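# Move the bone from the tray onto the table

## Task

Lift the bone out of the tray and set it down on the table top next to the tray. The apple, the ball and the root must all still be inside the tray. Everything must stay that way once the robot lets go, and nothing may end up off the table.

## Robot and tools

Robot: two arms in a physics simulator. left_arm carries a left hand and right_arm a right hand; each hand has index, middle and ring fingers plus a thumb. Calibrated bases in the scene frame: left_arm at (+0.035, +0.241, 0) m, quat_wxyz (+1.000, 0, 0, +0.014); right_arm at (+0.004, -0.323, 0) m, quat_wxyz (+1.000, 0, 0, +0.012). A camera stand stands behind the arms.

Frames. Scene frame: origin at table-top height, halfway between the nominal bases, +z up, +x forward over the table, left_arm toward +y (not the image's left). Fixed cameras and the table use the scene frame. Each arm's reported hand pose, velocities and Hand target are in that arm's own base frame, and its offsets run along that base's axes. Hand point axes (right hand): +z along straight fingers toward the tips, +x across the palm away from the thumb, +y out of the palm face (palm at y = -0.062 m). For the left hand +x points toward the thumb. Straight fingertips reach about 0.12 m past the hand point; a mast behind the wrist on the palm side can strike things.

execute_actions(actions, cameras). actions is a list of actions; each action is a list of up to 15 rows, one per 1/30 s step, and a short action repeats its final row to fill 15 steps (0.5 s). Every row is one flat list of 48 numbers covering both arms, each in [-1, 1]: left_arm dx, dy, dz, rx, ry, rz; then 16 left hand motor numbers; left current_limit; left speed; then right_arm dx, dy, dz, rx, ry, rz; 16 right hand motor numbers; right current_limit; right speed.
- dx, dy, dz, rx, ry, rz are an offset, not a pose: measured from the arm's Hand target as it was when the action began, along that arm's base axes; every row of the action counts from that same start. 1.0 equals 0.6 m for position or 180 degrees for rotation; rx, ry, rz form one rotation vector turning about the target's position. A new action starts from the new target, so sending the same offset twice moves twice. An all-zero pose part re-requests the current target.
- The 16 motor numbers are absolute goal angles, each scaled linearly between the hinge's two stops, in this order: index_mcp, index_abd, index_pip, index_dip, middle_mcp, middle_abd, middle_pip, middle_dip, ring_mcp, ring_abd, ring_pip, ring_dip, thumb_cmc, thumb_axl, thumb_mcp, thumb_ipl. Moving toward -1 curls fingers toward the palm; straight values: _mcp +0.75, _abd +0.00, _pip +0.58, _dip +0.70, thumb_cmc +0.71, thumb_axl +0.68, thumb_mcp +0.23, thumb_ipl +0.17. thumb_cmc toward -1 brings the thumb in front of the palm. Zero is a real goal; to keep a hand unchanged, resend its hand_goal, limit and speed.
- current_limit: -1 to +1 maps to 0 to 550 mA per motor (floor 11 mA). speed: goals are approached at (speed+1)/2 of 8.5 rad/s. Starting values are +0.4 and -0.6; last values persist.
- cameras: list of names (cam_head_left, cam_head_right, cam_high), ["all"], or []. If omitted, images come only with an empty actions list. An unknown name voids the call.

zoom_image(camera, region): camera is cam_head_left, cam_head_right or cam_high, taken from the newest images; region is [x0, y0, x1, y1] in pixels from the top-left, at most 504 by 504. Images are 672x504.

finished_scene(scene): scene is the integer of the scene now running. It closes that scene irreversibly; the goal must hold with the robot released.

Results per arm: end_effector_position (m) and end_effector_quat_wxyz in its base frame, possibly a few cm off; Hand target, the commanded pose after clipping, from which the next offsets count; joint positions, velocities ("within noise" when still) and torques. Per hand, one entry per motor in the order above: hand_goal, hand_measured, hand_current_ma (positive pushes toward -1), hand_state (moving, goal, blocked, overload), plus hand_current_limit and hand_speed.

Behaviour to expect. Each step the commanded orientation is clipped to within 40 degrees of the measured one, and position is favoured over orientation, so one action may fall short. The hand often rests short of its target; waiting does not fix it, so send the remaining gap as a further offset. The right elbow sags under load: aim higher. A finger squeezes only while its goal lies past the object's surface; the further past, the harder, capped by current_limit.

Avoid: dropping the bone or releasing it while moving, knocking the other objects out of the tray, anything leaving the table, hard hits on the table, tray or each other, the two hands touching or gripping each other, and pushing against unreachable poses. A motor at 495 mA or more for 5 s shuts down for 10 s; one stuck in overload from the start never works. Holding loads or long reaches heat motors; a MOTOR HOT line warns near 85 °C and at 100 °C the arm faults and drops. To end a push, command the target back past the hand. Objects may occasionally be nudged by outside disturbances.

Each tool is called as name([rows], argument=value, ...), one row to a line, values as JSON.

## Session

execute_actions(actions=[])

Scene clock: 0.00 s.
left_arm: end_effector_position=(+0.4718, +0.0726, +0.1808) hand_goal=(+0.754, +0.000, +0.576, +0.696, +0.754, +0.000, +0.576, +0.696, +0.754, +0.000, +0.576, +0.696, +0.714, +0.678, +0.226, +0.168) hand_measured=(+0.754, +0.000, +0.576, +0.696, +0.754, +0.000, +0.576, +0.696, +0.754, +0.000, +0.576, +0.696, +0.714, +0.678, +0.226, +0.168) hand_current_ma=(+0, +0, +0, +0, +0, +0, +0, +0, +0, +0, +0, +0, +0, +0, +0, +0) hand_state=(goal, goal, goal, goal, goal, goal, goal, goal, goal, goal, goal, goal, goal, goal, goal, goal) hand_current_limit=0.40 hand_speed=-0.60 end_effector_quat_wxyz=(+0.044, +0.618, +0.783, -0.057) | right_arm: end_effector_position=(+0.5415, +0.2847, +0.3852) hand_goal=(+0.754, +0.000, +0.576, +0.696, +0.754, +0.000, +0.576, +0.696, +0.754, +0.000, +0.576, +0.696, +0.714, +0.678, +0.226, +0.168) hand_measured=(+0.754, +0.000, +0.576, +0.696, +0.754, +0.000, +0.576, +0.696, +0.754, +0.000, +0.576, +0.696, +0.714, +0.678, +0.226, +0.168) hand_current_ma=(+0, +0, +0, +0, +0, +0, +0, +0, +0, +0, +0, +0, +0, +0, +0, +0) hand_state=(goal, goal, goal, goal, goal, goal, goal, goal, goal, goal, goal, goal, goal, goal, goal, goal) hand_current_limit=0.40 hand_speed=-0.60 end_effector_quat_wxyz=(+0.554, +0.404, +0.720, -0.106)
Joint positions: left_arm=[0.143 1.407 1.189 -1.375 0.142 -0.09] | right_arm=[0.768 1.589 1.502 -1.228 1.186 0.048]
Joint velocities: within noise
Joint torques (N m): no reading
Heat: left arm: hottest elbow 35 °C; right arm: hottest shoulder 34 °C.
Hand target: left_arm +0.4784, +0.0736, +0.1866; +0.049, +0.618, +0.783, -0.052 | right_arm +0.5429, +0.2861, +0.4009; +0.558, +0.412, +0.714, -0.093

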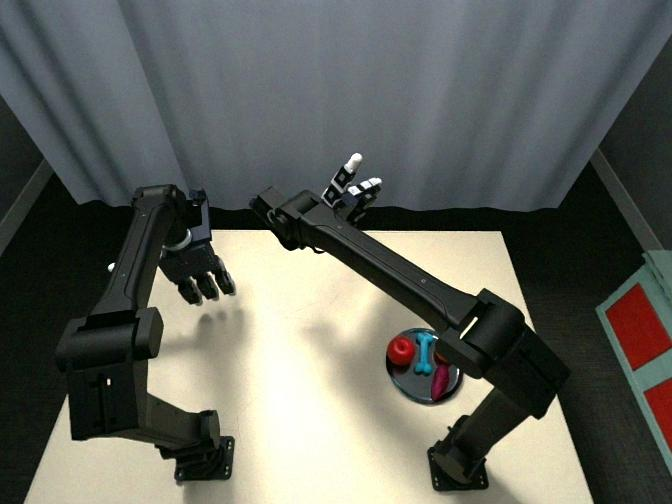

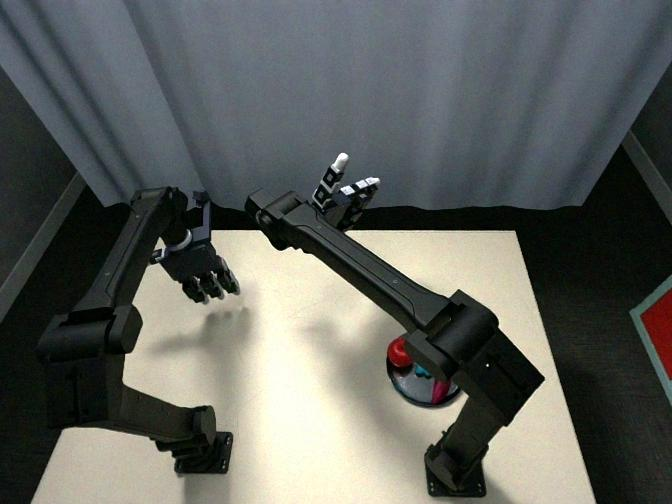

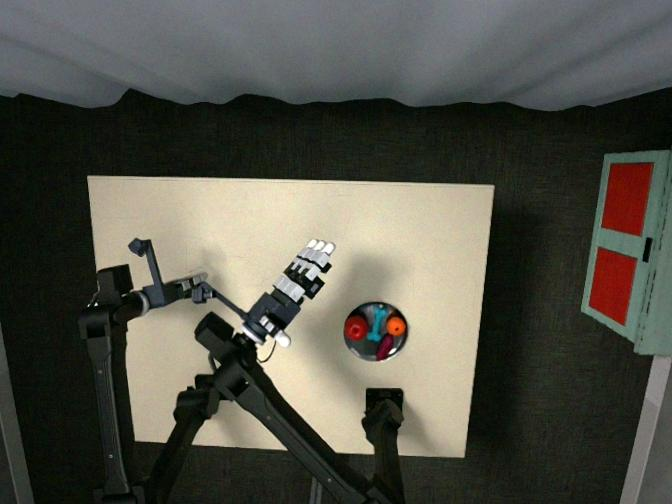

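zoom_image(camera="cam_high", region=[320, 280, 432, 380])

zoom_image(camera="cam_head_left", region=[360, 310, 490, 420])

Scaled by 4.500 from the camera's 672x504 image, which has a finer 960x720 frame.

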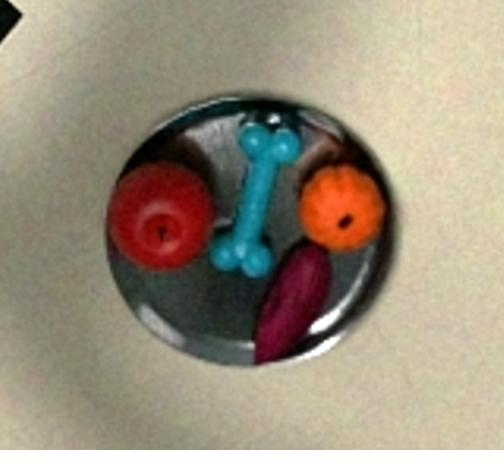

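Scaled by 3.877 from the camera's 672x504 image, which has a finer 960x720 frame.

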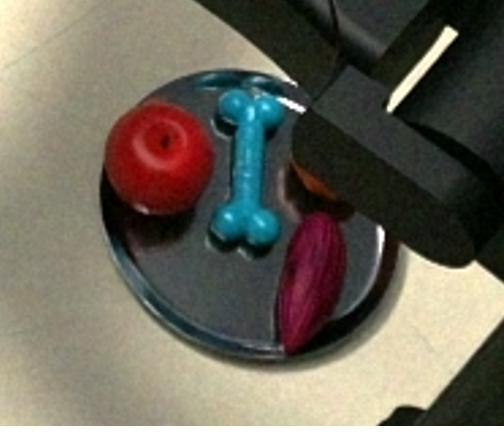

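execute_actions([
  [[0,0,0,0,0,0,0.754,0,0.576,0.696,0.754,0,0.576,0.696,0.754,0,0.576,0.696,0.714,0.678,0.226,0.168,0.4,-0.6,-0.05,-0.07,0.0,0.086,0.047,-0.053,0.754,0,0.576,0.696,0.754,0,0.576,0.696,-0.34,0,-0.59,-0.17,0.714,0.678,0.226,0.168,0.4,-0.6]],
  [[0,0,0,0,0,0,0.754,0,0.576,0.696,0.754,0,0.576,0.696,0.754,0,0.576,0.696,0.714,0.678,0.226,0.168,0.4,-0.6,-0.05,-0.07,0.0,0.086,0.047,-0.053,0.754,0,0.576,0.696,0.754,0,0.576,0.696,-0.34,0,-0.59,-0.17,0.714,0.678,0.226,0.168,0.4,-0.6]],
], cameras=["cam_high"])

Scene clock: 397.47 s.
left_arm: end_effector_position=(+0.4718, +0.0726, +0.1808) hand_goal=(+0.754, +0.000, +0.576, +0.696, +0.754, +0.000, +0.576, +0.696, +0.754, +0.000, +0.576, +0.696, +0.714, +0.678, +0.226, +0.168) hand_measured=(+0.754, +0.000, +0.576, +0.696, +0.754, +0.000, +0.576, +0.696, +0.754, +0.000, +0.576, +0.696, +0.714, +0.678, +0.224, +0.168) hand_current_ma=(-1, +0, +1, +0, -1, +0, +1, +0, -1, +0, +1, +0, +0, -1, -4, +0) hand_state=(goal, goal, goal, goal, goal, goal, goal, goal, goal, goal, goal, goal, goal, goal, goal, goal) hand_current_limit=0.40 hand_speed=-0.60 end_effector_quat_wxyz=(+0.044, +0.618, +0.783, -0.057) | right_arm: end_effector_position=(+0.4801, +0.2030, +0.3693) hand_goal=(+0.754, +0.000, +0.576, +0.696, +0.754, +0.000, +0.576, +0.696, -0.340, +0.000, -0.590, -0.170, +0.714, +0.678, +0.226, +0.168) hand_measured=(+0.754, -0.002, +0.576, +0.696, +0.754, -0.002, +0.576, +0.696, -0.324, -0.002, -0.586, -0.168, +0.714, +0.678, +0.224, +0.168) hand_current_ma=(+0, +0, +0, +0, +0, +0, +0, +0, +12, +0, +1, +1, +0, +0, +0, +0) hand_state=(goal, goal, goal, goal, goal, goal, goal, goal, goal, goal, goal, goal, goal, goal, goal, goal) hand_current_limit=0.40 hand_speed=-0.60 end_effector_quat_wxyz=(+0.300, +0.618, +0.725, -0.058)
Joint positions: left_arm=[0.143 1.407 1.189 -1.375 0.142 -0.09] | right_arm=[0.698 1.493 1.585 -1.68 0.621 0.544]
Joint torques (N m): left_arm=[0.03 -10.7 10.61 0.01 0.08 -0.07] | right_arm=[-0.15 -11.81 11.1 -0.03 0.93 -0.01]
Heat: left arm: hottest elbow 53 °C; right arm: hottest elbow 48 °C.
Hand target: left_arm +0.4784, +0.0736, +0.1866; +0.049, +0.618, +0.783, -0.052 | right_arm +0.4829, +0.2022, +0.4009; +0.297, +0.637, +0.709, -0.049
Off the commanded pose: left_arm 0.009 m, 1 deg | right_arm 0.032 m, 3 deg.
joint sent to its limit (right arm) — joint 4 (wrist pitch), lower limit. The joint targets are off in orientation, not in position.
Images, in order (width x height): cam_high 672x504.

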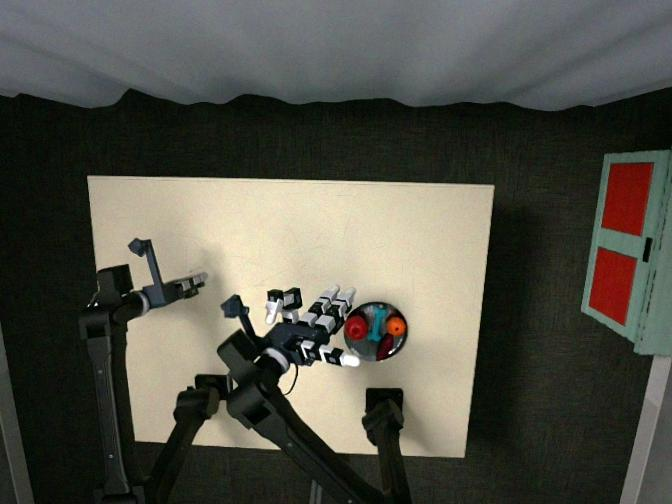

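execute_actions([
  [[0,0,0,0,0,0,0.754,0,0.576,0.696,0.754,0,0.576,0.696,0.754,0,0.576,0.696,0.714,0.678,0.226,0.168,0.4,-0.6,-0.05,-0.08,0.0,0.057,0.031,-0.036,0.754,0,0.576,0.696,0.754,0,0.576,0.696,-0.34,0,-0.59,-0.17,0.714,0.678,0.226,0.168,0.4,-0.6]],
  [[0,0,0,0,0,0,0.754,0,0.576,0.696,0.754,0,0.576,0.696,0.754,0,0.576,0.696,0.714,0.678,0.226,0.168,0.4,-0.6,-0.05,-0.08,0.0,0.057,0.031,-0.036,0.754,0,0.576,0.696,0.754,0,0.576,0.696,-0.34,0,-0.59,-0.17,0.714,0.678,0.226,0.168,0.4,-0.6]],
  [[0,0,0,0,0,0,0.754,0,0.576,0.696,0.754,0,0.576,0.696,0.754,0,0.576,0.696,0.714,0.678,0.226,0.168,0.4,-0.6,-0.05,-0.08,0.0,0.057,0.031,-0.036,0.754,0,0.576,0.696,0.754,0,0.576,0.696,-0.34,0,-0.59,-0.17,0.714,0.678,0.226,0.168,0.4,-0.6]],
  [[0,0,0,0,0,0,0.754,0,0.576,0.696,0.754,0,0.576,0.696,0.754,0,0.576,0.696,0.714,0.678,0.226,0.168,0.4,-0.6,-0.05,-0.075,0.0,0,0,0,0.754,0,0.576,0.696,0.754,0,0.576,0.696,-0.34,0,-0.59,-0.17,0.714,0.678,0.226,0.168,0.4,-0.6]],
], cameras=["all"])

Scene clock: 419.50 s.
left_arm: end_effector_position=(+0.4718, +0.0726, +0.1808) hand_goal=(+0.754, +0.000, +0.576, +0.696, +0.754, +0.000, +0.576, +0.696, +0.754, +0.000, +0.576, +0.696, +0.714, +0.678, +0.226, +0.168) hand_measured=(+0.754, +0.000, +0.576, +0.696, +0.754, +0.000, +0.576, +0.696, +0.754, +0.000, +0.576, +0.696, +0.714, +0.678, +0.224, +0.168) hand_current_ma=(-1, +0, +1, +0, -1, +0, +1, +0, -1, +0, +1, +0, +0, -1, -4, +0) hand_state=(goal, goal, goal, goal, goal, goal, goal, goal, goal, goal, goal, goal, goal, goal, goal, goal) hand_current_limit=0.40 hand_speed=-0.60 end_effector_quat_wxyz=(+0.044, +0.618, +0.783, -0.057) | right_arm: end_effector_position=(+0.3655, +0.0155, +0.4028) hand_goal=(+0.754, +0.000, +0.576, +0.696, +0.754, +0.000, +0.576, +0.696, -0.340, +0.000, -0.590, -0.170, +0.714, +0.678, +0.226, +0.168) hand_measured=(+0.754, -0.002, +0.576, +0.696, +0.754, -0.002, +0.576, +0.696, -0.324, -0.002, -0.586, -0.168, +0.714, +0.678, +0.224, +0.168) hand_current_ma=(+0, +0, +0, +0, +0, +0, +0, +0, +11, +0, +1, +1, +0, +0, -1, +0) hand_state=(goal, goal, goal, goal, goal, goal, goal, goal, goal, goal, goal, goal, goal, goal, goal, goal) hand_current_limit=0.40 hand_speed=-0.60 end_effector_quat_wxyz=(+0.068, +0.786, +0.605, +0.107)
Joint positions: left_arm=[0.143 1.407 1.189 -1.375 0.142 -0.09] | right_arm=[0.222 1.013 1.378 -1.684 0.034 0.477]
Joint torques (N m): left_arm=[0.03 -10.64 10.55 0.01 0.07 -0.06] | right_arm=[-0.38 -4.19 6.46 0.76 0.27 -0.3]
Heat: left arm: hottest elbow 53 °C; right arm: hottest elbow 50 °C.
Hand target: left_arm +0.4784, +0.0736, +0.1866; +0.049, +0.618, +0.783, -0.052 | right_arm +0.3629, +0.0132, +0.4010; +0.002, +0.788, +0.616, +0.000
Off the commanded pose: left_arm 0.009 m, 1 deg | right_arm 0.004 m, 15 deg.
joint sent to its limit (right arm) — joint 4 (wrist pitch), lower limit. The joint targets are off in orientation, not in position.

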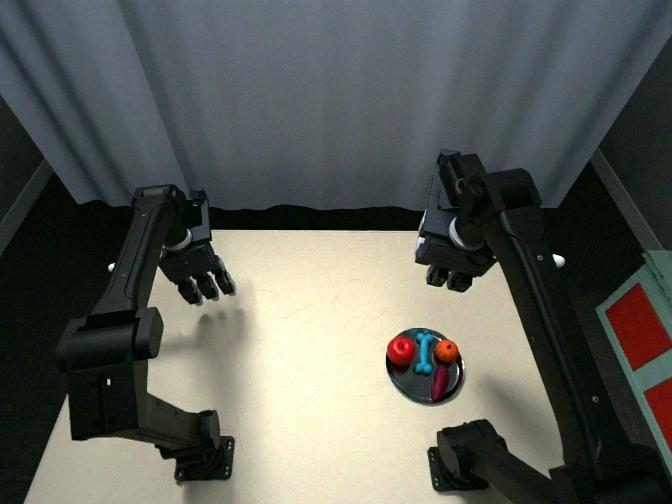

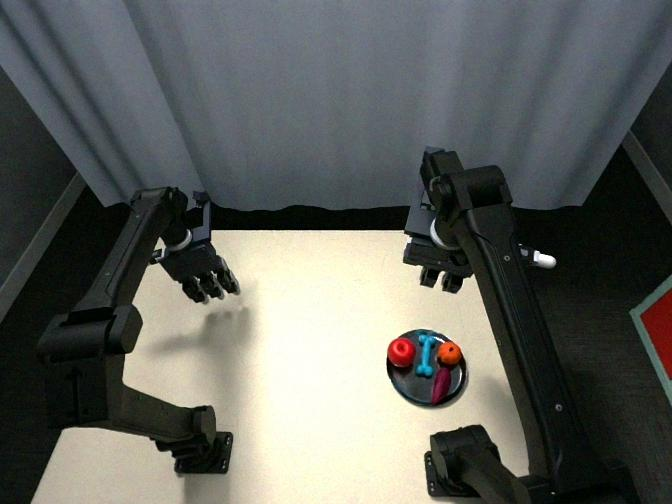

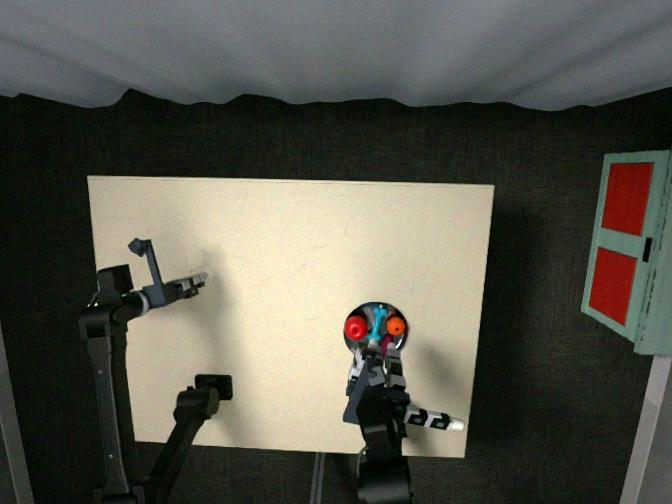

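zoom_image(camera="cam_head_left", region=[380, 320, 470, 410])

zoom_image(camera="cam_head_right", region=[380, 320, 470, 410])

zoom_image(camera="cam_high", region=[330, 290, 480, 450])

Scaled by 5.600 from the camera's 672x504 image, which has a finer 960x720 frame.

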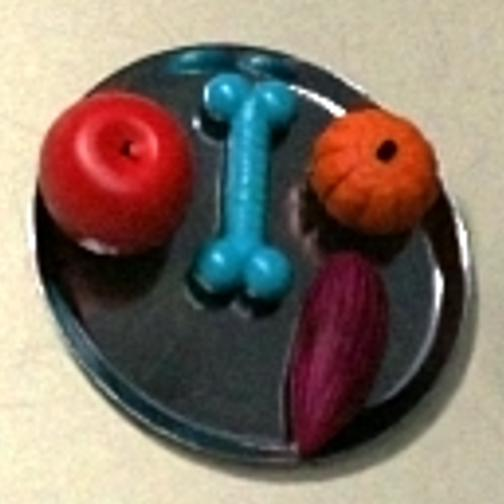

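Scaled by 5.600 from the camera's 672x504 image, which has a finer 960x720 frame.

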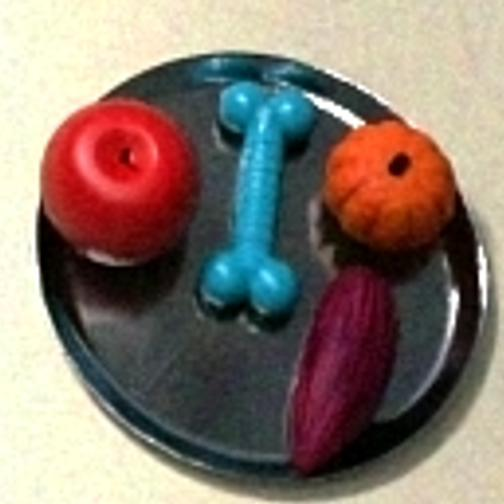

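Scaled by 3.150 from the camera's 672x504 image, which has a finer 960x720 frame.

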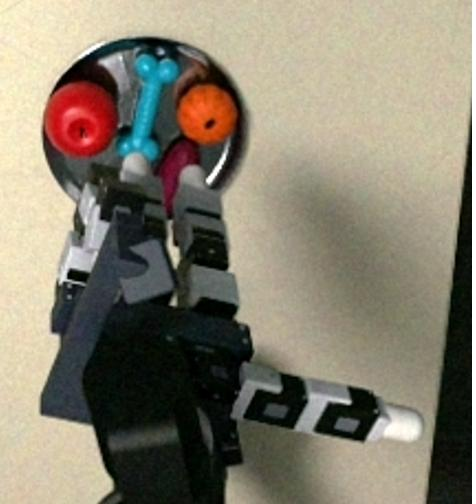

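zoom_image(camera="cam_head_left", region=[400, 210, 500, 310])

zoom_image(camera="cam_head_right", region=[390, 210, 490, 310])

Scaled by 5.040 from the camera's 672x504 image, which has a finer 960x720 frame.

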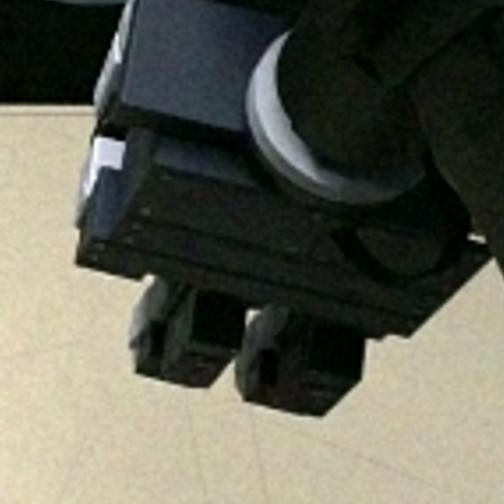

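Scaled by 5.040 from the camera's 672x504 image, which has a finer 960x720 frame.

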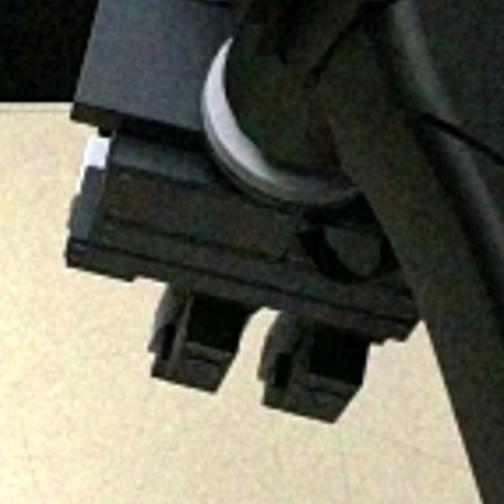

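execute_actions([
  [[0,0,0,0,0,0,0.754,0,0.576,0.696,0.754,0,0.576,0.696,0.754,0,0.576,0.696,0.714,0.678,0.226,0.168,0.4,-0.6,0,0,-0.1,0,0,0,0.754,0,0.576,0.696,0.754,-0.08,0.576,0.696,-0.34,-0.1,-0.59,-0.17,0.714,0.678,0.226,0.168,0.4,-0.6]],
  [[0,0,0,0,0,0,0.754,0,0.576,0.696,0.754,0,0.576,0.696,0.754,0,0.576,0.696,0.714,0.678,0.226,0.168,0.4,-0.6,0,0,-0.1,0,0,0,0.754,0,0.576,0.696,0.754,-0.08,0.576,0.696,-0.34,-0.1,-0.59,-0.17,0.714,0.678,0.226,0.168,0.4,-0.6]],
], cameras=["all"])

zoom_image(camera="cam_high", region=[320, 280, 432, 380])

zoom_image(camera="cam_head_left", region=[380, 310, 480, 410])

zoom_image(camera="cam_head_right", region=[380, 310, 480, 410])

Scene clock: 533.30 s.
left_arm: end_effector_position=(+0.4718, +0.0726, +0.1808) hand_goal=(+0.754, +0.000, +0.576, +0.696, +0.754, +0.000, +0.576, +0.696, +0.754, +0.000, +0.576, +0.696, +0.714, +0.678, +0.226, +0.168) hand_measured=(+0.754, +0.000, +0.576, +0.696, +0.754, +0.000, +0.576, +0.696, +0.754, +0.000, +0.576, +0.696, +0.714, +0.678, +0.224, +0.168) hand_current_ma=(-1, +0, +1, +0, -1, +0, +1, +0, -1, +0, +1, +0, +0, -1, -4, +0) hand_state=(goal, goal, goal, goal, goal, goal, goal, goal, goal, goal, goal, goal, goal, goal, goal, goal) hand_current_limit=0.40 hand_speed=-0.60 end_effector_quat_wxyz=(+0.044, +0.618, +0.783, -0.057) | right_arm: end_effector_position=(+0.3594, +0.0144, +0.2830) hand_goal=(+0.754, +0.000, +0.576, +0.696, +0.754, -0.080, +0.576, +0.696, -0.340, -0.100, -0.590, -0.170, +0.714, +0.678, +0.226, +0.168) hand_measured=(+0.754, -0.002, +0.576, +0.696, +0.754, -0.076, +0.576, +0.696, -0.326, -0.096, -0.586, -0.168, +0.714, +0.678, +0.224, +0.168) hand_current_ma=(+0, +0, +0, +0, +0, +1, +0, +0, +10, +1, +1, +1, +0, +0, -1, +0) hand_state=(goal, goal, goal, goal, goal, goal, goal, goal, goal, goal, goal, goal, goal, goal, goal, goal) hand_current_limit=0.40 hand_speed=-0.60 end_effector_quat_wxyz=(+0.001, +0.789, +0.614, -0.003)
Joint positions: left_arm=[0.143 1.407 1.189 -1.375 0.142 -0.09] | right_arm=[0.205 1.095 1.179 -1.659 0.005 0.454]
Joint torques (N m): left_arm=[0.09 -10.64 10.52 -0.03 0.06 -0.07] | right_arm=[-0.5 -5.25 6.65 0.9 0.16 -0.26]
Heat: left arm: hottest elbow 54 °C; right arm: hottest elbow 43 °C.
Hand target: left_arm +0.4784, +0.0736, +0.1866; +0.049, +0.618, +0.783, -0.052 | right_arm +0.3630, +0.0131, +0.2810; +0.002, +0.788, +0.616, +0.000
Off the commanded pose: left_arm 0.009 m, 1 deg | right_arm 0.004 m, 0 deg.

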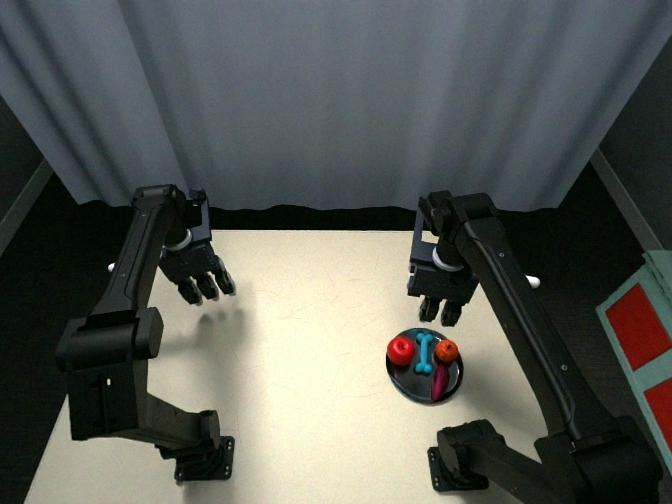

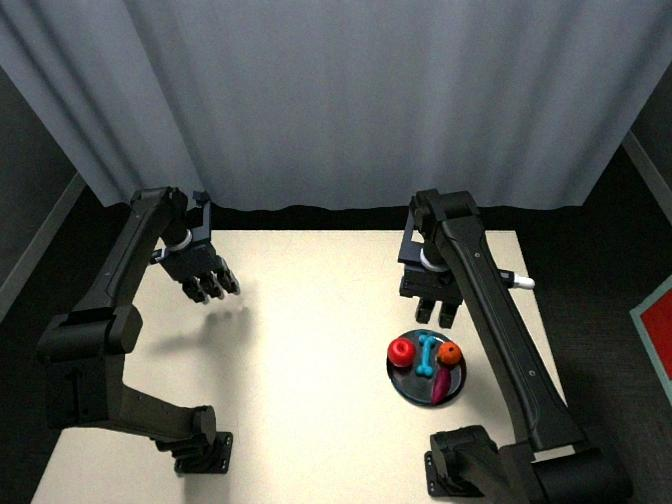

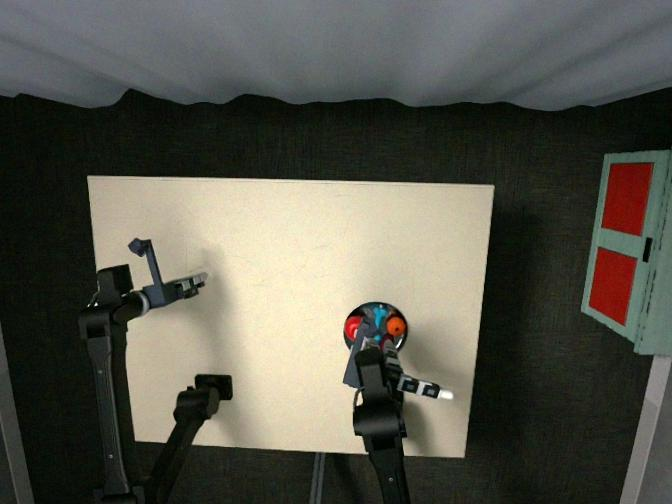

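Scaled by 4.500 from the camera's 672x504 image, which has a finer 960x720 frame.

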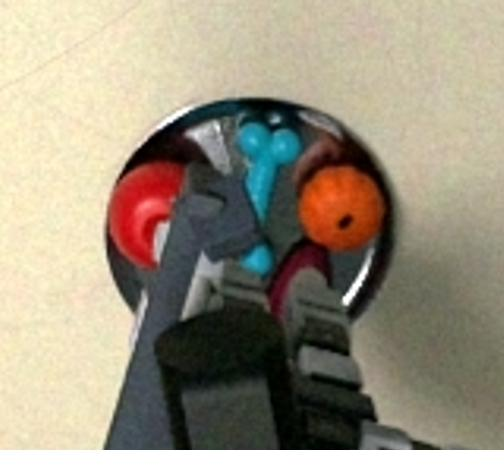

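Scaled by 5.040 from the camera's 672x504 image, which has a finer 960x720 frame.

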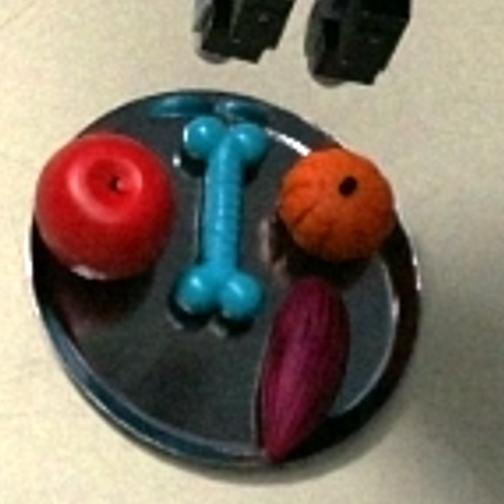

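Scaled by 5.040 from the camera's 672x504 image, which has a finer 960x720 frame.

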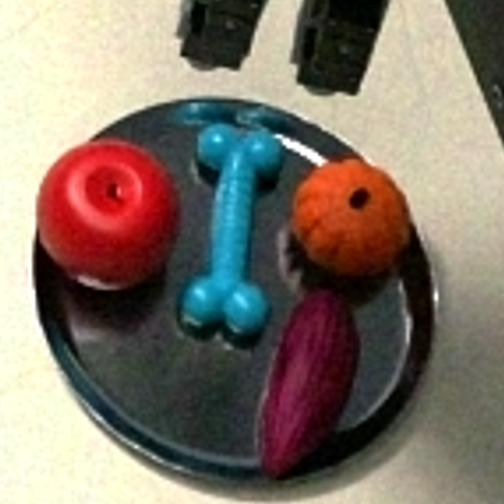

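zoom_image(camera="cam_high", region=[365, 320, 409, 360])

Scaled by 11.455 from the camera's 672x504 image, which has a finer 960x720 frame.

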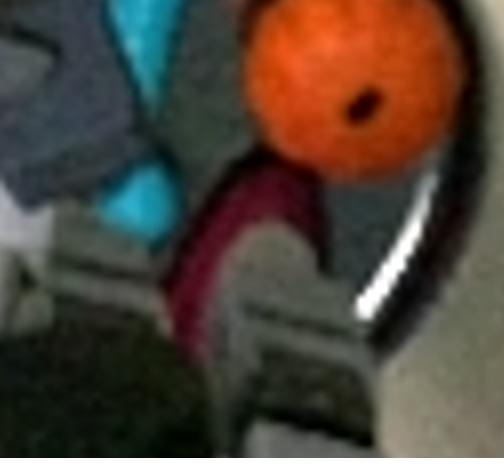

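execute_actions([
  [[0,0,0,0,0,0,0.754,0,0.576,0.696,0.754,0,0.576,0.696,0.754,0,0.576,0.696,0.714,0.678,0.226,0.168,0.4,-0.6,-0.01,0,-0.06,0,0,0,0.754,0,0.576,0.696,0.754,-0.08,0.576,0.696,-0.34,-0.1,-0.59,-0.17,0.714,0.678,0.226,0.168,0.4,-0.6]],
  [[0,0,0,0,0,0,0.754,0,0.576,0.696,0.754,0,0.576,0.696,0.754,0,0.576,0.696,0.714,0.678,0.226,0.168,0.4,-0.6,0,0,-0.06,0,0,0,0.754,0,0.576,0.696,0.754,-0.08,0.576,0.696,-0.34,-0.1,-0.59,-0.17,0.714,0.678,0.226,0.168,0.4,-0.6]],
], cameras=["all"])

zoom_image(camera="cam_high", region=[335, 295, 415, 365])

zoom_image(camera="cam_head_left", region=[380, 310, 480, 410])

zoom_image(camera="cam_head_right", region=[380, 310, 480, 410])

Scene clock: 598.50 s.
left_arm: end_effector_position=(+0.4718, +0.0726, +0.1808) hand_goal=(+0.754, +0.000, +0.576, +0.696, +0.754, +0.000, +0.576, +0.696, +0.754, +0.000, +0.576, +0.696, +0.714, +0.678, +0.226, +0.168) hand_measured=(+0.754, +0.000, +0.576, +0.696, +0.754, +0.000, +0.576, +0.696, +0.754, +0.000, +0.576, +0.696, +0.714, +0.678, +0.224, +0.168) hand_current_ma=(-1, +0, +1, +0, -1, +0, +1, +0, -1, +0, +1, +0, +0, -1, -4, +0) hand_state=(goal, goal, goal, goal, goal, goal, goal, goal, goal, goal, goal, goal, goal, goal, goal, goal) hand_current_limit=0.40 hand_speed=-0.60 end_effector_quat_wxyz=(+0.044, +0.618, +0.783, -0.057) | right_arm: end_effector_position=(+0.3553, +0.0135, +0.2103) hand_goal=(+0.754, +0.000, +0.576, +0.696, +0.754, -0.080, +0.576, +0.696, -0.340, -0.100, -0.590, -0.170, +0.714, +0.678, +0.226, +0.168) hand_measured=(+0.754, -0.002, +0.576, +0.696, +0.754, -0.076, +0.576, +0.696, -0.326, -0.096, -0.586, -0.168, +0.714, +0.678, +0.224, +0.168) hand_current_ma=(+0, +0, +0, +0, +0, +1, +0, +0, +10, +1, +1, +1, +0, +0, -1, +0) hand_state=(goal, goal, goal, goal, goal, goal, goal, goal, goal, goal, goal, goal, goal, goal, goal, goal) hand_current_limit=0.40 hand_speed=-0.60 end_effector_quat_wxyz=(+0.001, +0.789, +0.614, -0.004)
Joint positions: left_arm=[0.143 1.407 1.189 -1.375 0.142 -0.09] | right_arm=[0.205 1.087 0.984 -1.474 0.005 0.453]
Joint torques (N m): left_arm=[0.09 -10.64 10.58 -0.02 0.07 -0.06] | right_arm=[-0.15 -5.07 6.48 0.85 0.17 -0.23]
Heat: left arm: hottest elbow 55 °C; right arm: hottest elbow 40 °C.
Hand target: left_arm +0.4784, +0.0736, +0.1866; +0.049, +0.618, +0.783, -0.052 | right_arm +0.3570, +0.0131, +0.2091; +0.002, +0.788, +0.616, +0.000
Off the commanded pose: left_arm 0.009 m, 1 deg | right_arm 0.002 m, 1 deg.

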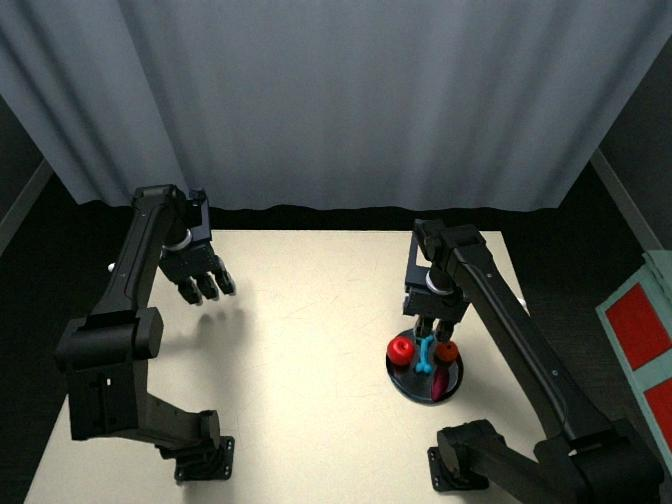

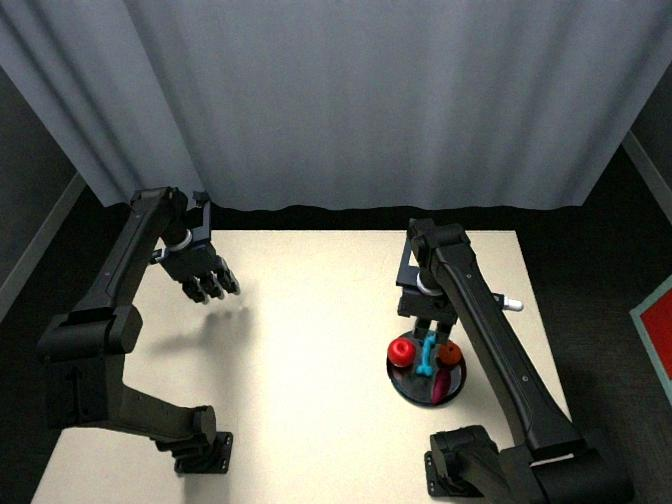

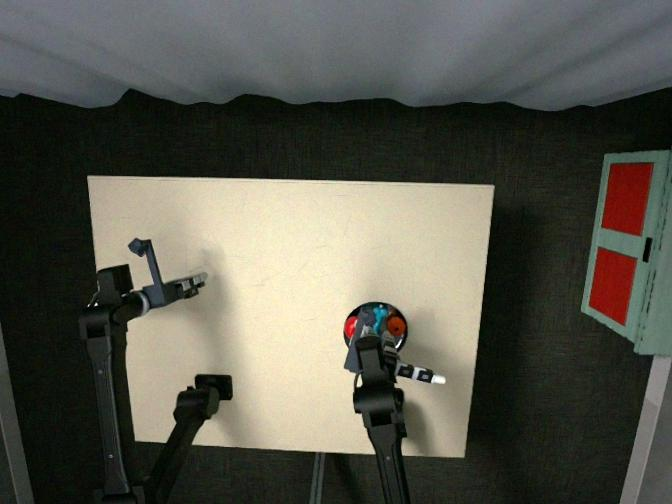

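Scaled by 6.300 from the camera's 672x504 image, which has a finer 960x720 frame.

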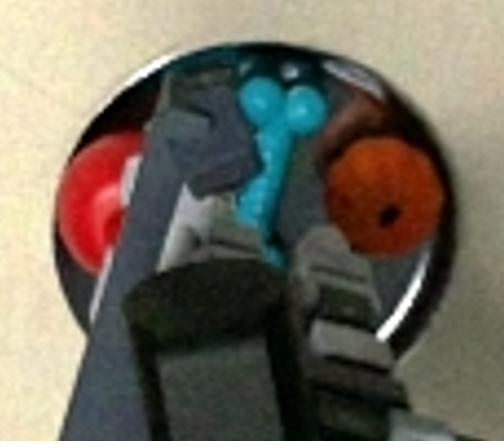

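Scaled by 5.040 from the camera's 672x504 image, which has a finer 960x720 frame.

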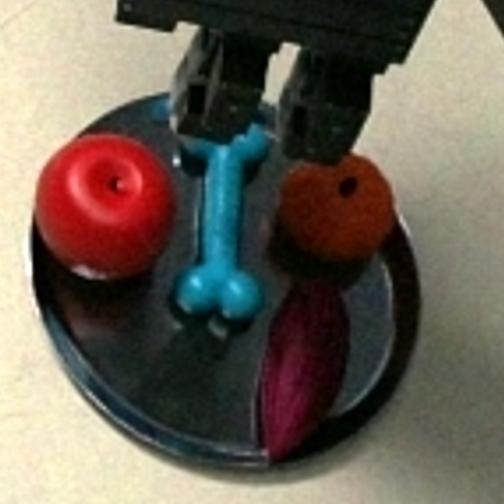

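Scaled by 5.040 from the camera's 672x504 image, which has a finer 960x720 frame.

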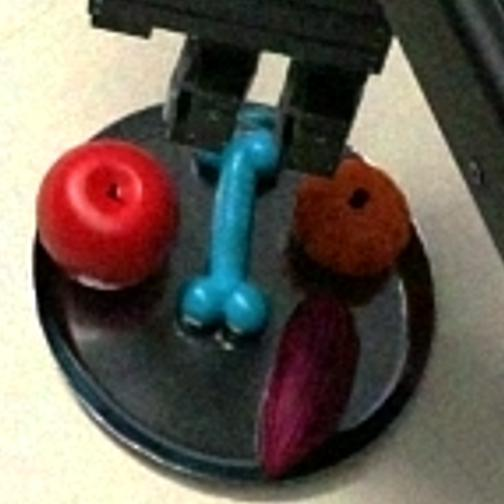

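execute_actions([
  [[0,0,0,0,0,0,0.754,0,0.576,0.696,0.754,0,0.576,0.696,0.754,0,0.576,0.696,0.714,0.678,0.226,0.168,0.4,-0.6,0,0,-0.04,0,0,0,0.754,0,0.576,0.696,0.754,-0.08,0.576,0.696,-0.34,-0.1,-0.59,-0.17,0.714,0.678,0.226,0.168,0.4,-0.6]],
  [[0,0,0,0,0,0,0.754,0,0.576,0.696,0.754,0,0.576,0.696,0.754,0,0.576,0.696,0.714,0.678,0.226,0.168,0.4,-0.6,0,0,-0.04,0,0,0,0.754,0,0.576,0.696,0.754,-0.08,0.576,0.696,-0.34,-0.1,-0.59,-0.17,0.714,0.678,0.226,0.168,0.4,-0.6]],
], cameras=["all"])

zoom_image(camera="cam_high", region=[335, 295, 415, 365])

zoom_image(camera="cam_head_left", region=[390, 315, 470, 395])

zoom_image(camera="cam_head_right", region=[390, 315, 470, 395])

Scene clock: 636.63 s.
left_arm: end_effector_position=(+0.4718, +0.0726, +0.1808) hand_goal=(+0.754, +0.000, +0.576, +0.696, +0.754, +0.000, +0.576, +0.696, +0.754, +0.000, +0.576, +0.696, +0.714, +0.678, +0.226, +0.168) hand_measured=(+0.754, +0.000, +0.576, +0.696, +0.754, +0.000, +0.576, +0.696, +0.754, +0.000, +0.576, +0.696, +0.714, +0.678, +0.224, +0.168) hand_current_ma=(-1, +0, +1, +0, -1, +0, +1, +0, -1, +0, +1, +0, +0, -1, -4, +0) hand_state=(goal, goal, goal, goal, goal, goal, goal, goal, goal, goal, goal, goal, goal, goal, goal, goal) hand_current_limit=0.40 hand_speed=-0.60 end_effector_quat_wxyz=(+0.044, +0.618, +0.783, -0.057) | right_arm: end_effector_position=(+0.3552, +0.0135, +0.1688) hand_goal=(+0.754, +0.000, +0.576, +0.696, +0.754, -0.080, +0.576, +0.696, -0.340, -0.100, -0.590, -0.170, +0.714, +0.678, +0.226, +0.168) hand_measured=(+0.754, -0.002, +0.576, +0.696, +0.748, -0.076, +0.574, +0.696, -0.326, -0.096, -0.586, -0.168, +0.714, +0.678, +0.224, +0.168) hand_current_ma=(+0, +0, +0, +0, -3, +1, -1, +0, +10, +1, +1, +1, +0, +0, -1, +0) hand_state=(goal, goal, goal, goal, goal, goal, goal, goal, goal, goal, goal, goal, goal, goal, goal, goal) hand_current_limit=0.40 hand_speed=-0.60 end_effector_quat_wxyz=(+0.005, +0.789, +0.614, +0.004)
Joint positions: left_arm=[0.143 1.407 1.189 -1.375 0.142 -0.09] | right_arm=[0.205 1.094 0.875 -1.341 0.005 0.453]
Joint torques (N m): left_arm=[0.09 -10.81 10.54 -0.01 0.07 -0.07] | right_arm=[-0.15 -3.78 6.19 0.99 0.14 -0.24]
Heat: left arm: hottest elbow 55 °C; right arm: hottest elbow 40 °C.
Hand target: left_arm +0.4784, +0.0736, +0.1866; +0.049, +0.618, +0.783, -0.052 | right_arm +0.3569, +0.0131, +0.1610; +0.002, +0.788, +0.616, +0.000
Off the commanded pose: left_arm 0.009 m, 1 deg | right_arm 0.008 m, 1 deg.

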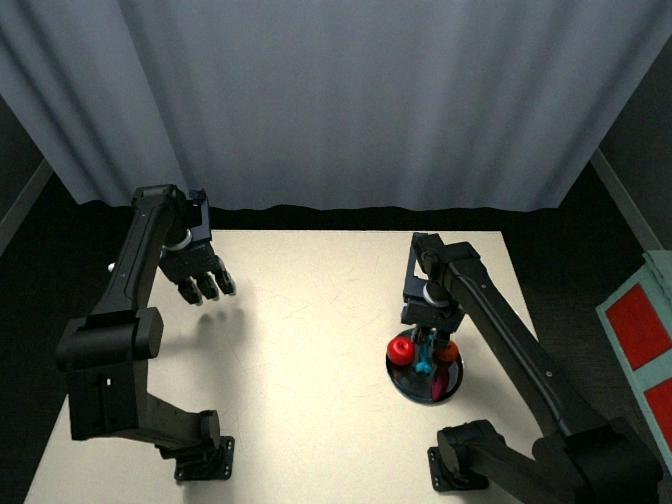

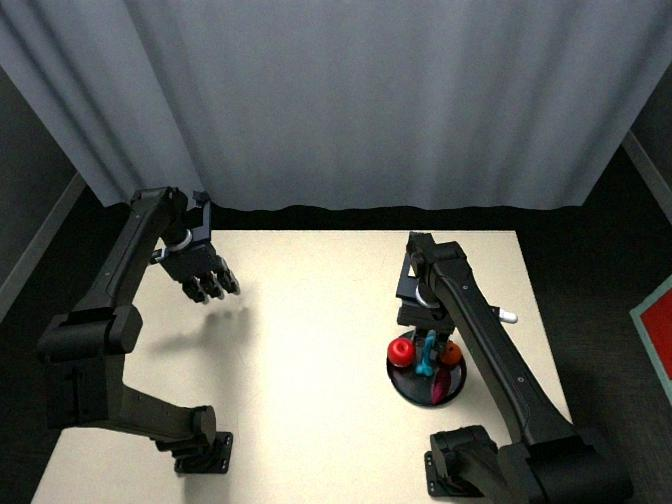

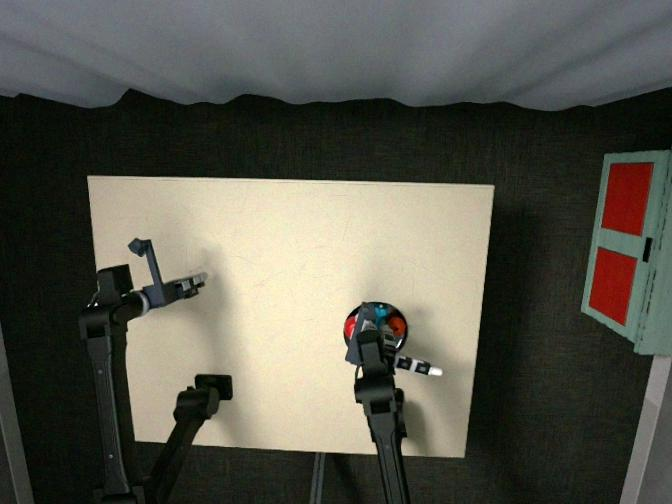

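Scaled by 6.300 from the camera's 672x504 image, which has a finer 960x720 frame.

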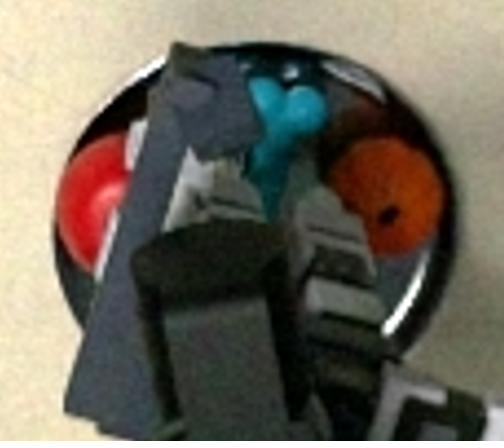

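Scaled by 6.300 from the camera's 672x504 image, which has a finer 960x720 frame.

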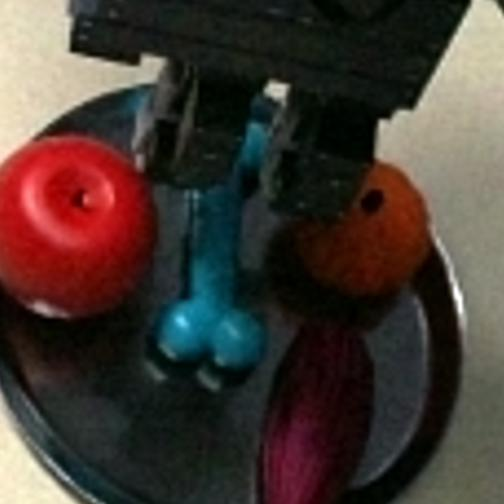

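Scaled by 6.300 from the camera's 672x504 image, which has a finer 960x720 frame.

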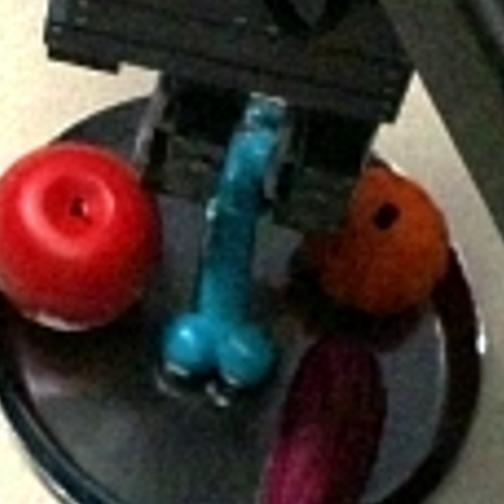

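execute_actions([
  [[0,0,0,0,0,0,0.754,0,0.576,0.696,0.754,0,0.576,0.696,0.754,0,0.576,0.696,0.714,0.678,0.226,0.168,0.4,-0.6,0,0,0.055,0,0,0,0.754,0,0.576,0.696,0.754,-0.03,0.576,0.696,-0.34,-0.1,-0.59,-0.17,0.714,0.678,0.226,0.168,0.4,-0.6]],
  [[0,0,0,0,0,0,0.754,0,0.576,0.696,0.754,0,0.576,0.696,0.754,0,0.576,0.696,0.714,0.678,0.226,0.168,0.4,-0.6,0.033,-0.007,0,0,0,0,0.754,0,0.576,0.696,0.754,-0.03,0.576,0.696,-0.34,-0.1,-0.59,-0.17,0.714,0.678,0.226,0.168,0.4,-0.6]],
], cameras=["all"])

zoom_image(camera="cam_high", region=[335, 295, 415, 365])

zoom_image(camera="cam_head_left", region=[380, 310, 480, 410])

zoom_image(camera="cam_head_right", region=[380, 310, 480, 410])

Scene clock: 681.63 s.
left_arm: end_effector_position=(+0.4718, +0.0726, +0.1808) hand_goal=(+0.754, +0.000, +0.576, +0.696, +0.754, +0.000, +0.576, +0.696, +0.754, +0.000, +0.576, +0.696, +0.714, +0.678, +0.226, +0.168) hand_measured=(+0.754, +0.000, +0.576, +0.696, +0.754, +0.000, +0.576, +0.696, +0.754, +0.000, +0.576, +0.696, +0.714, +0.678, +0.224, +0.168) hand_current_ma=(-1, +0, +1, +0, -1, +0, +1, +0, -1, +0, +1, +0, +0, -1, -4, +0) hand_state=(goal, goal, goal, goal, goal, goal, goal, goal, goal, goal, goal, goal, goal, goal, goal, goal) hand_current_limit=0.40 hand_speed=-0.60 end_effector_quat_wxyz=(+0.044, +0.618, +0.783, -0.057) | right_arm: end_effector_position=(+0.3563, +0.0073, +0.1746) hand_goal=(+0.754, +0.000, +0.576, +0.696, +0.754, -0.030, +0.576, +0.696, -0.340, -0.100, -0.590, -0.170, +0.714, +0.678, +0.226, +0.168) hand_measured=(+0.754, -0.002, +0.576, +0.696, +0.750, -0.034, +0.574, +0.696, -0.326, -0.096, -0.586, -0.168, +0.714, +0.678, +0.224, +0.168) hand_current_ma=(+0, +0, +0, +0, -2, -1, -1, +0, +10, +1, +1, +1, +0, +0, -1, +0) hand_state=(goal, goal, goal, goal, goal, goal, goal, goal, goal, goal, goal, goal, goal, goal, goal, goal) hand_current_limit=0.40 hand_speed=-0.60 end_effector_quat_wxyz=(-0.008, +0.789, +0.614, -0.020)
Joint positions: left_arm=[0.143 1.407 1.189 -1.375 0.142 -0.09] | right_arm=[0.183 1.127 0.923 -1.41 0.005 0.432]
Joint torques (N m): left_arm=[0.09 -10.81 10.55 0.01 0.08 -0.08] | right_arm=[-0.32 -4.37 11 0.43 0.2 -0.25]
Heat: left arm: hottest elbow 55 °C; right arm: hottest elbow 40 °C.
Hand target: left_arm +0.4784, +0.0736, +0.1866; +0.049, +0.618, +0.783, -0.052 | right_arm +0.3767, +0.0089, +0.1940; +0.002, +0.788, +0.616, +0.000
Off the commanded pose: left_arm 0.009 m, 1 deg | right_arm 0.028 m, 3 deg.

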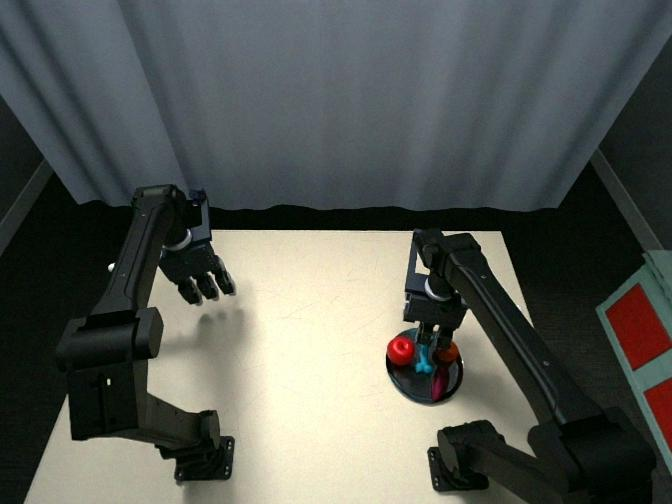

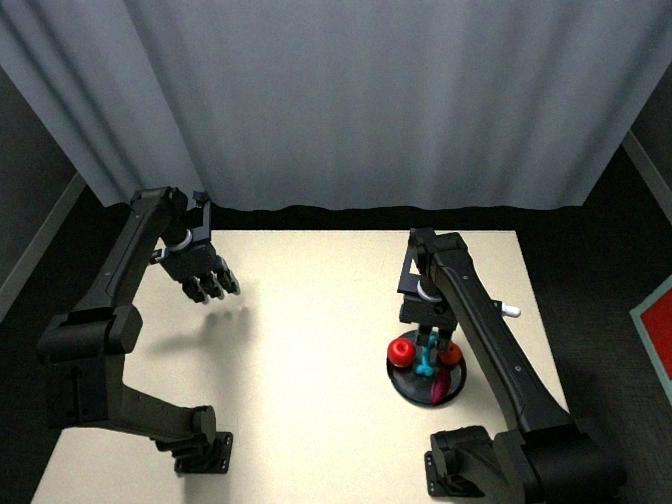

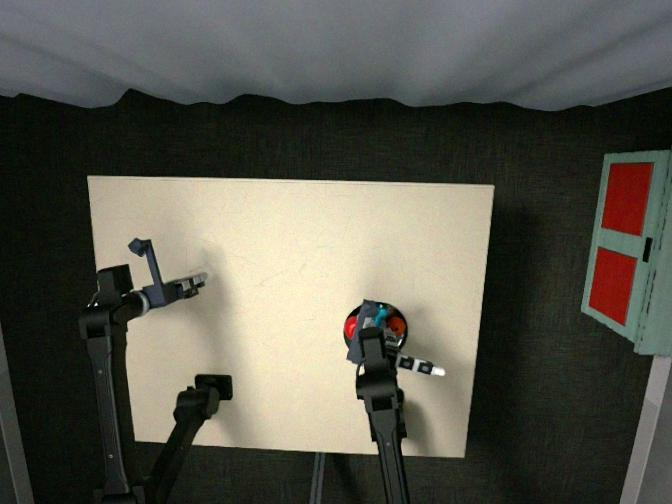

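Scaled by 6.300 from the camera's 672x504 image, which has a finer 960x720 frame.

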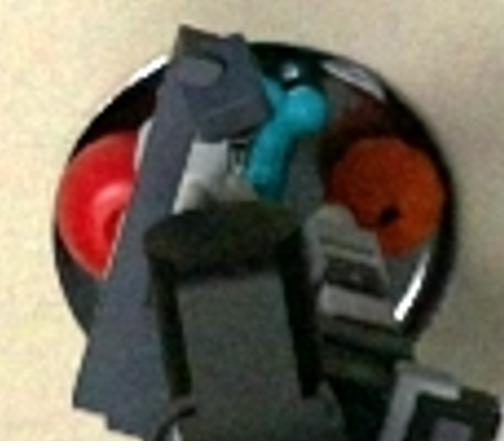

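Scaled by 5.040 from the camera's 672x504 image, which has a finer 960x720 frame.

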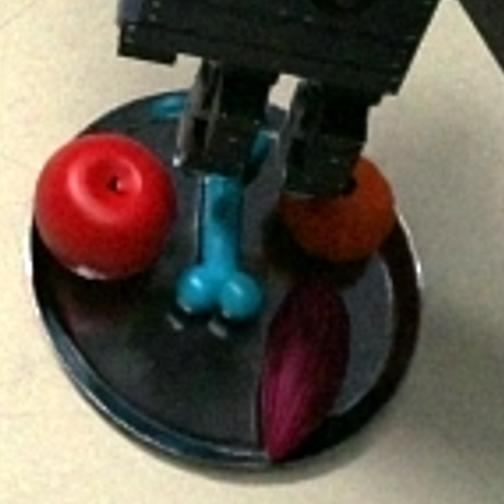

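Scaled by 5.040 from the camera's 672x504 image, which has a finer 960x720 frame.

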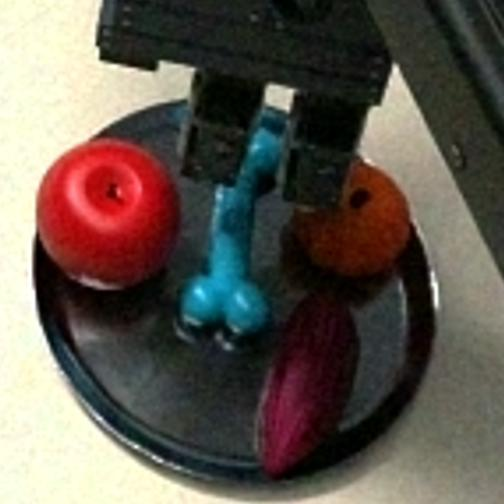

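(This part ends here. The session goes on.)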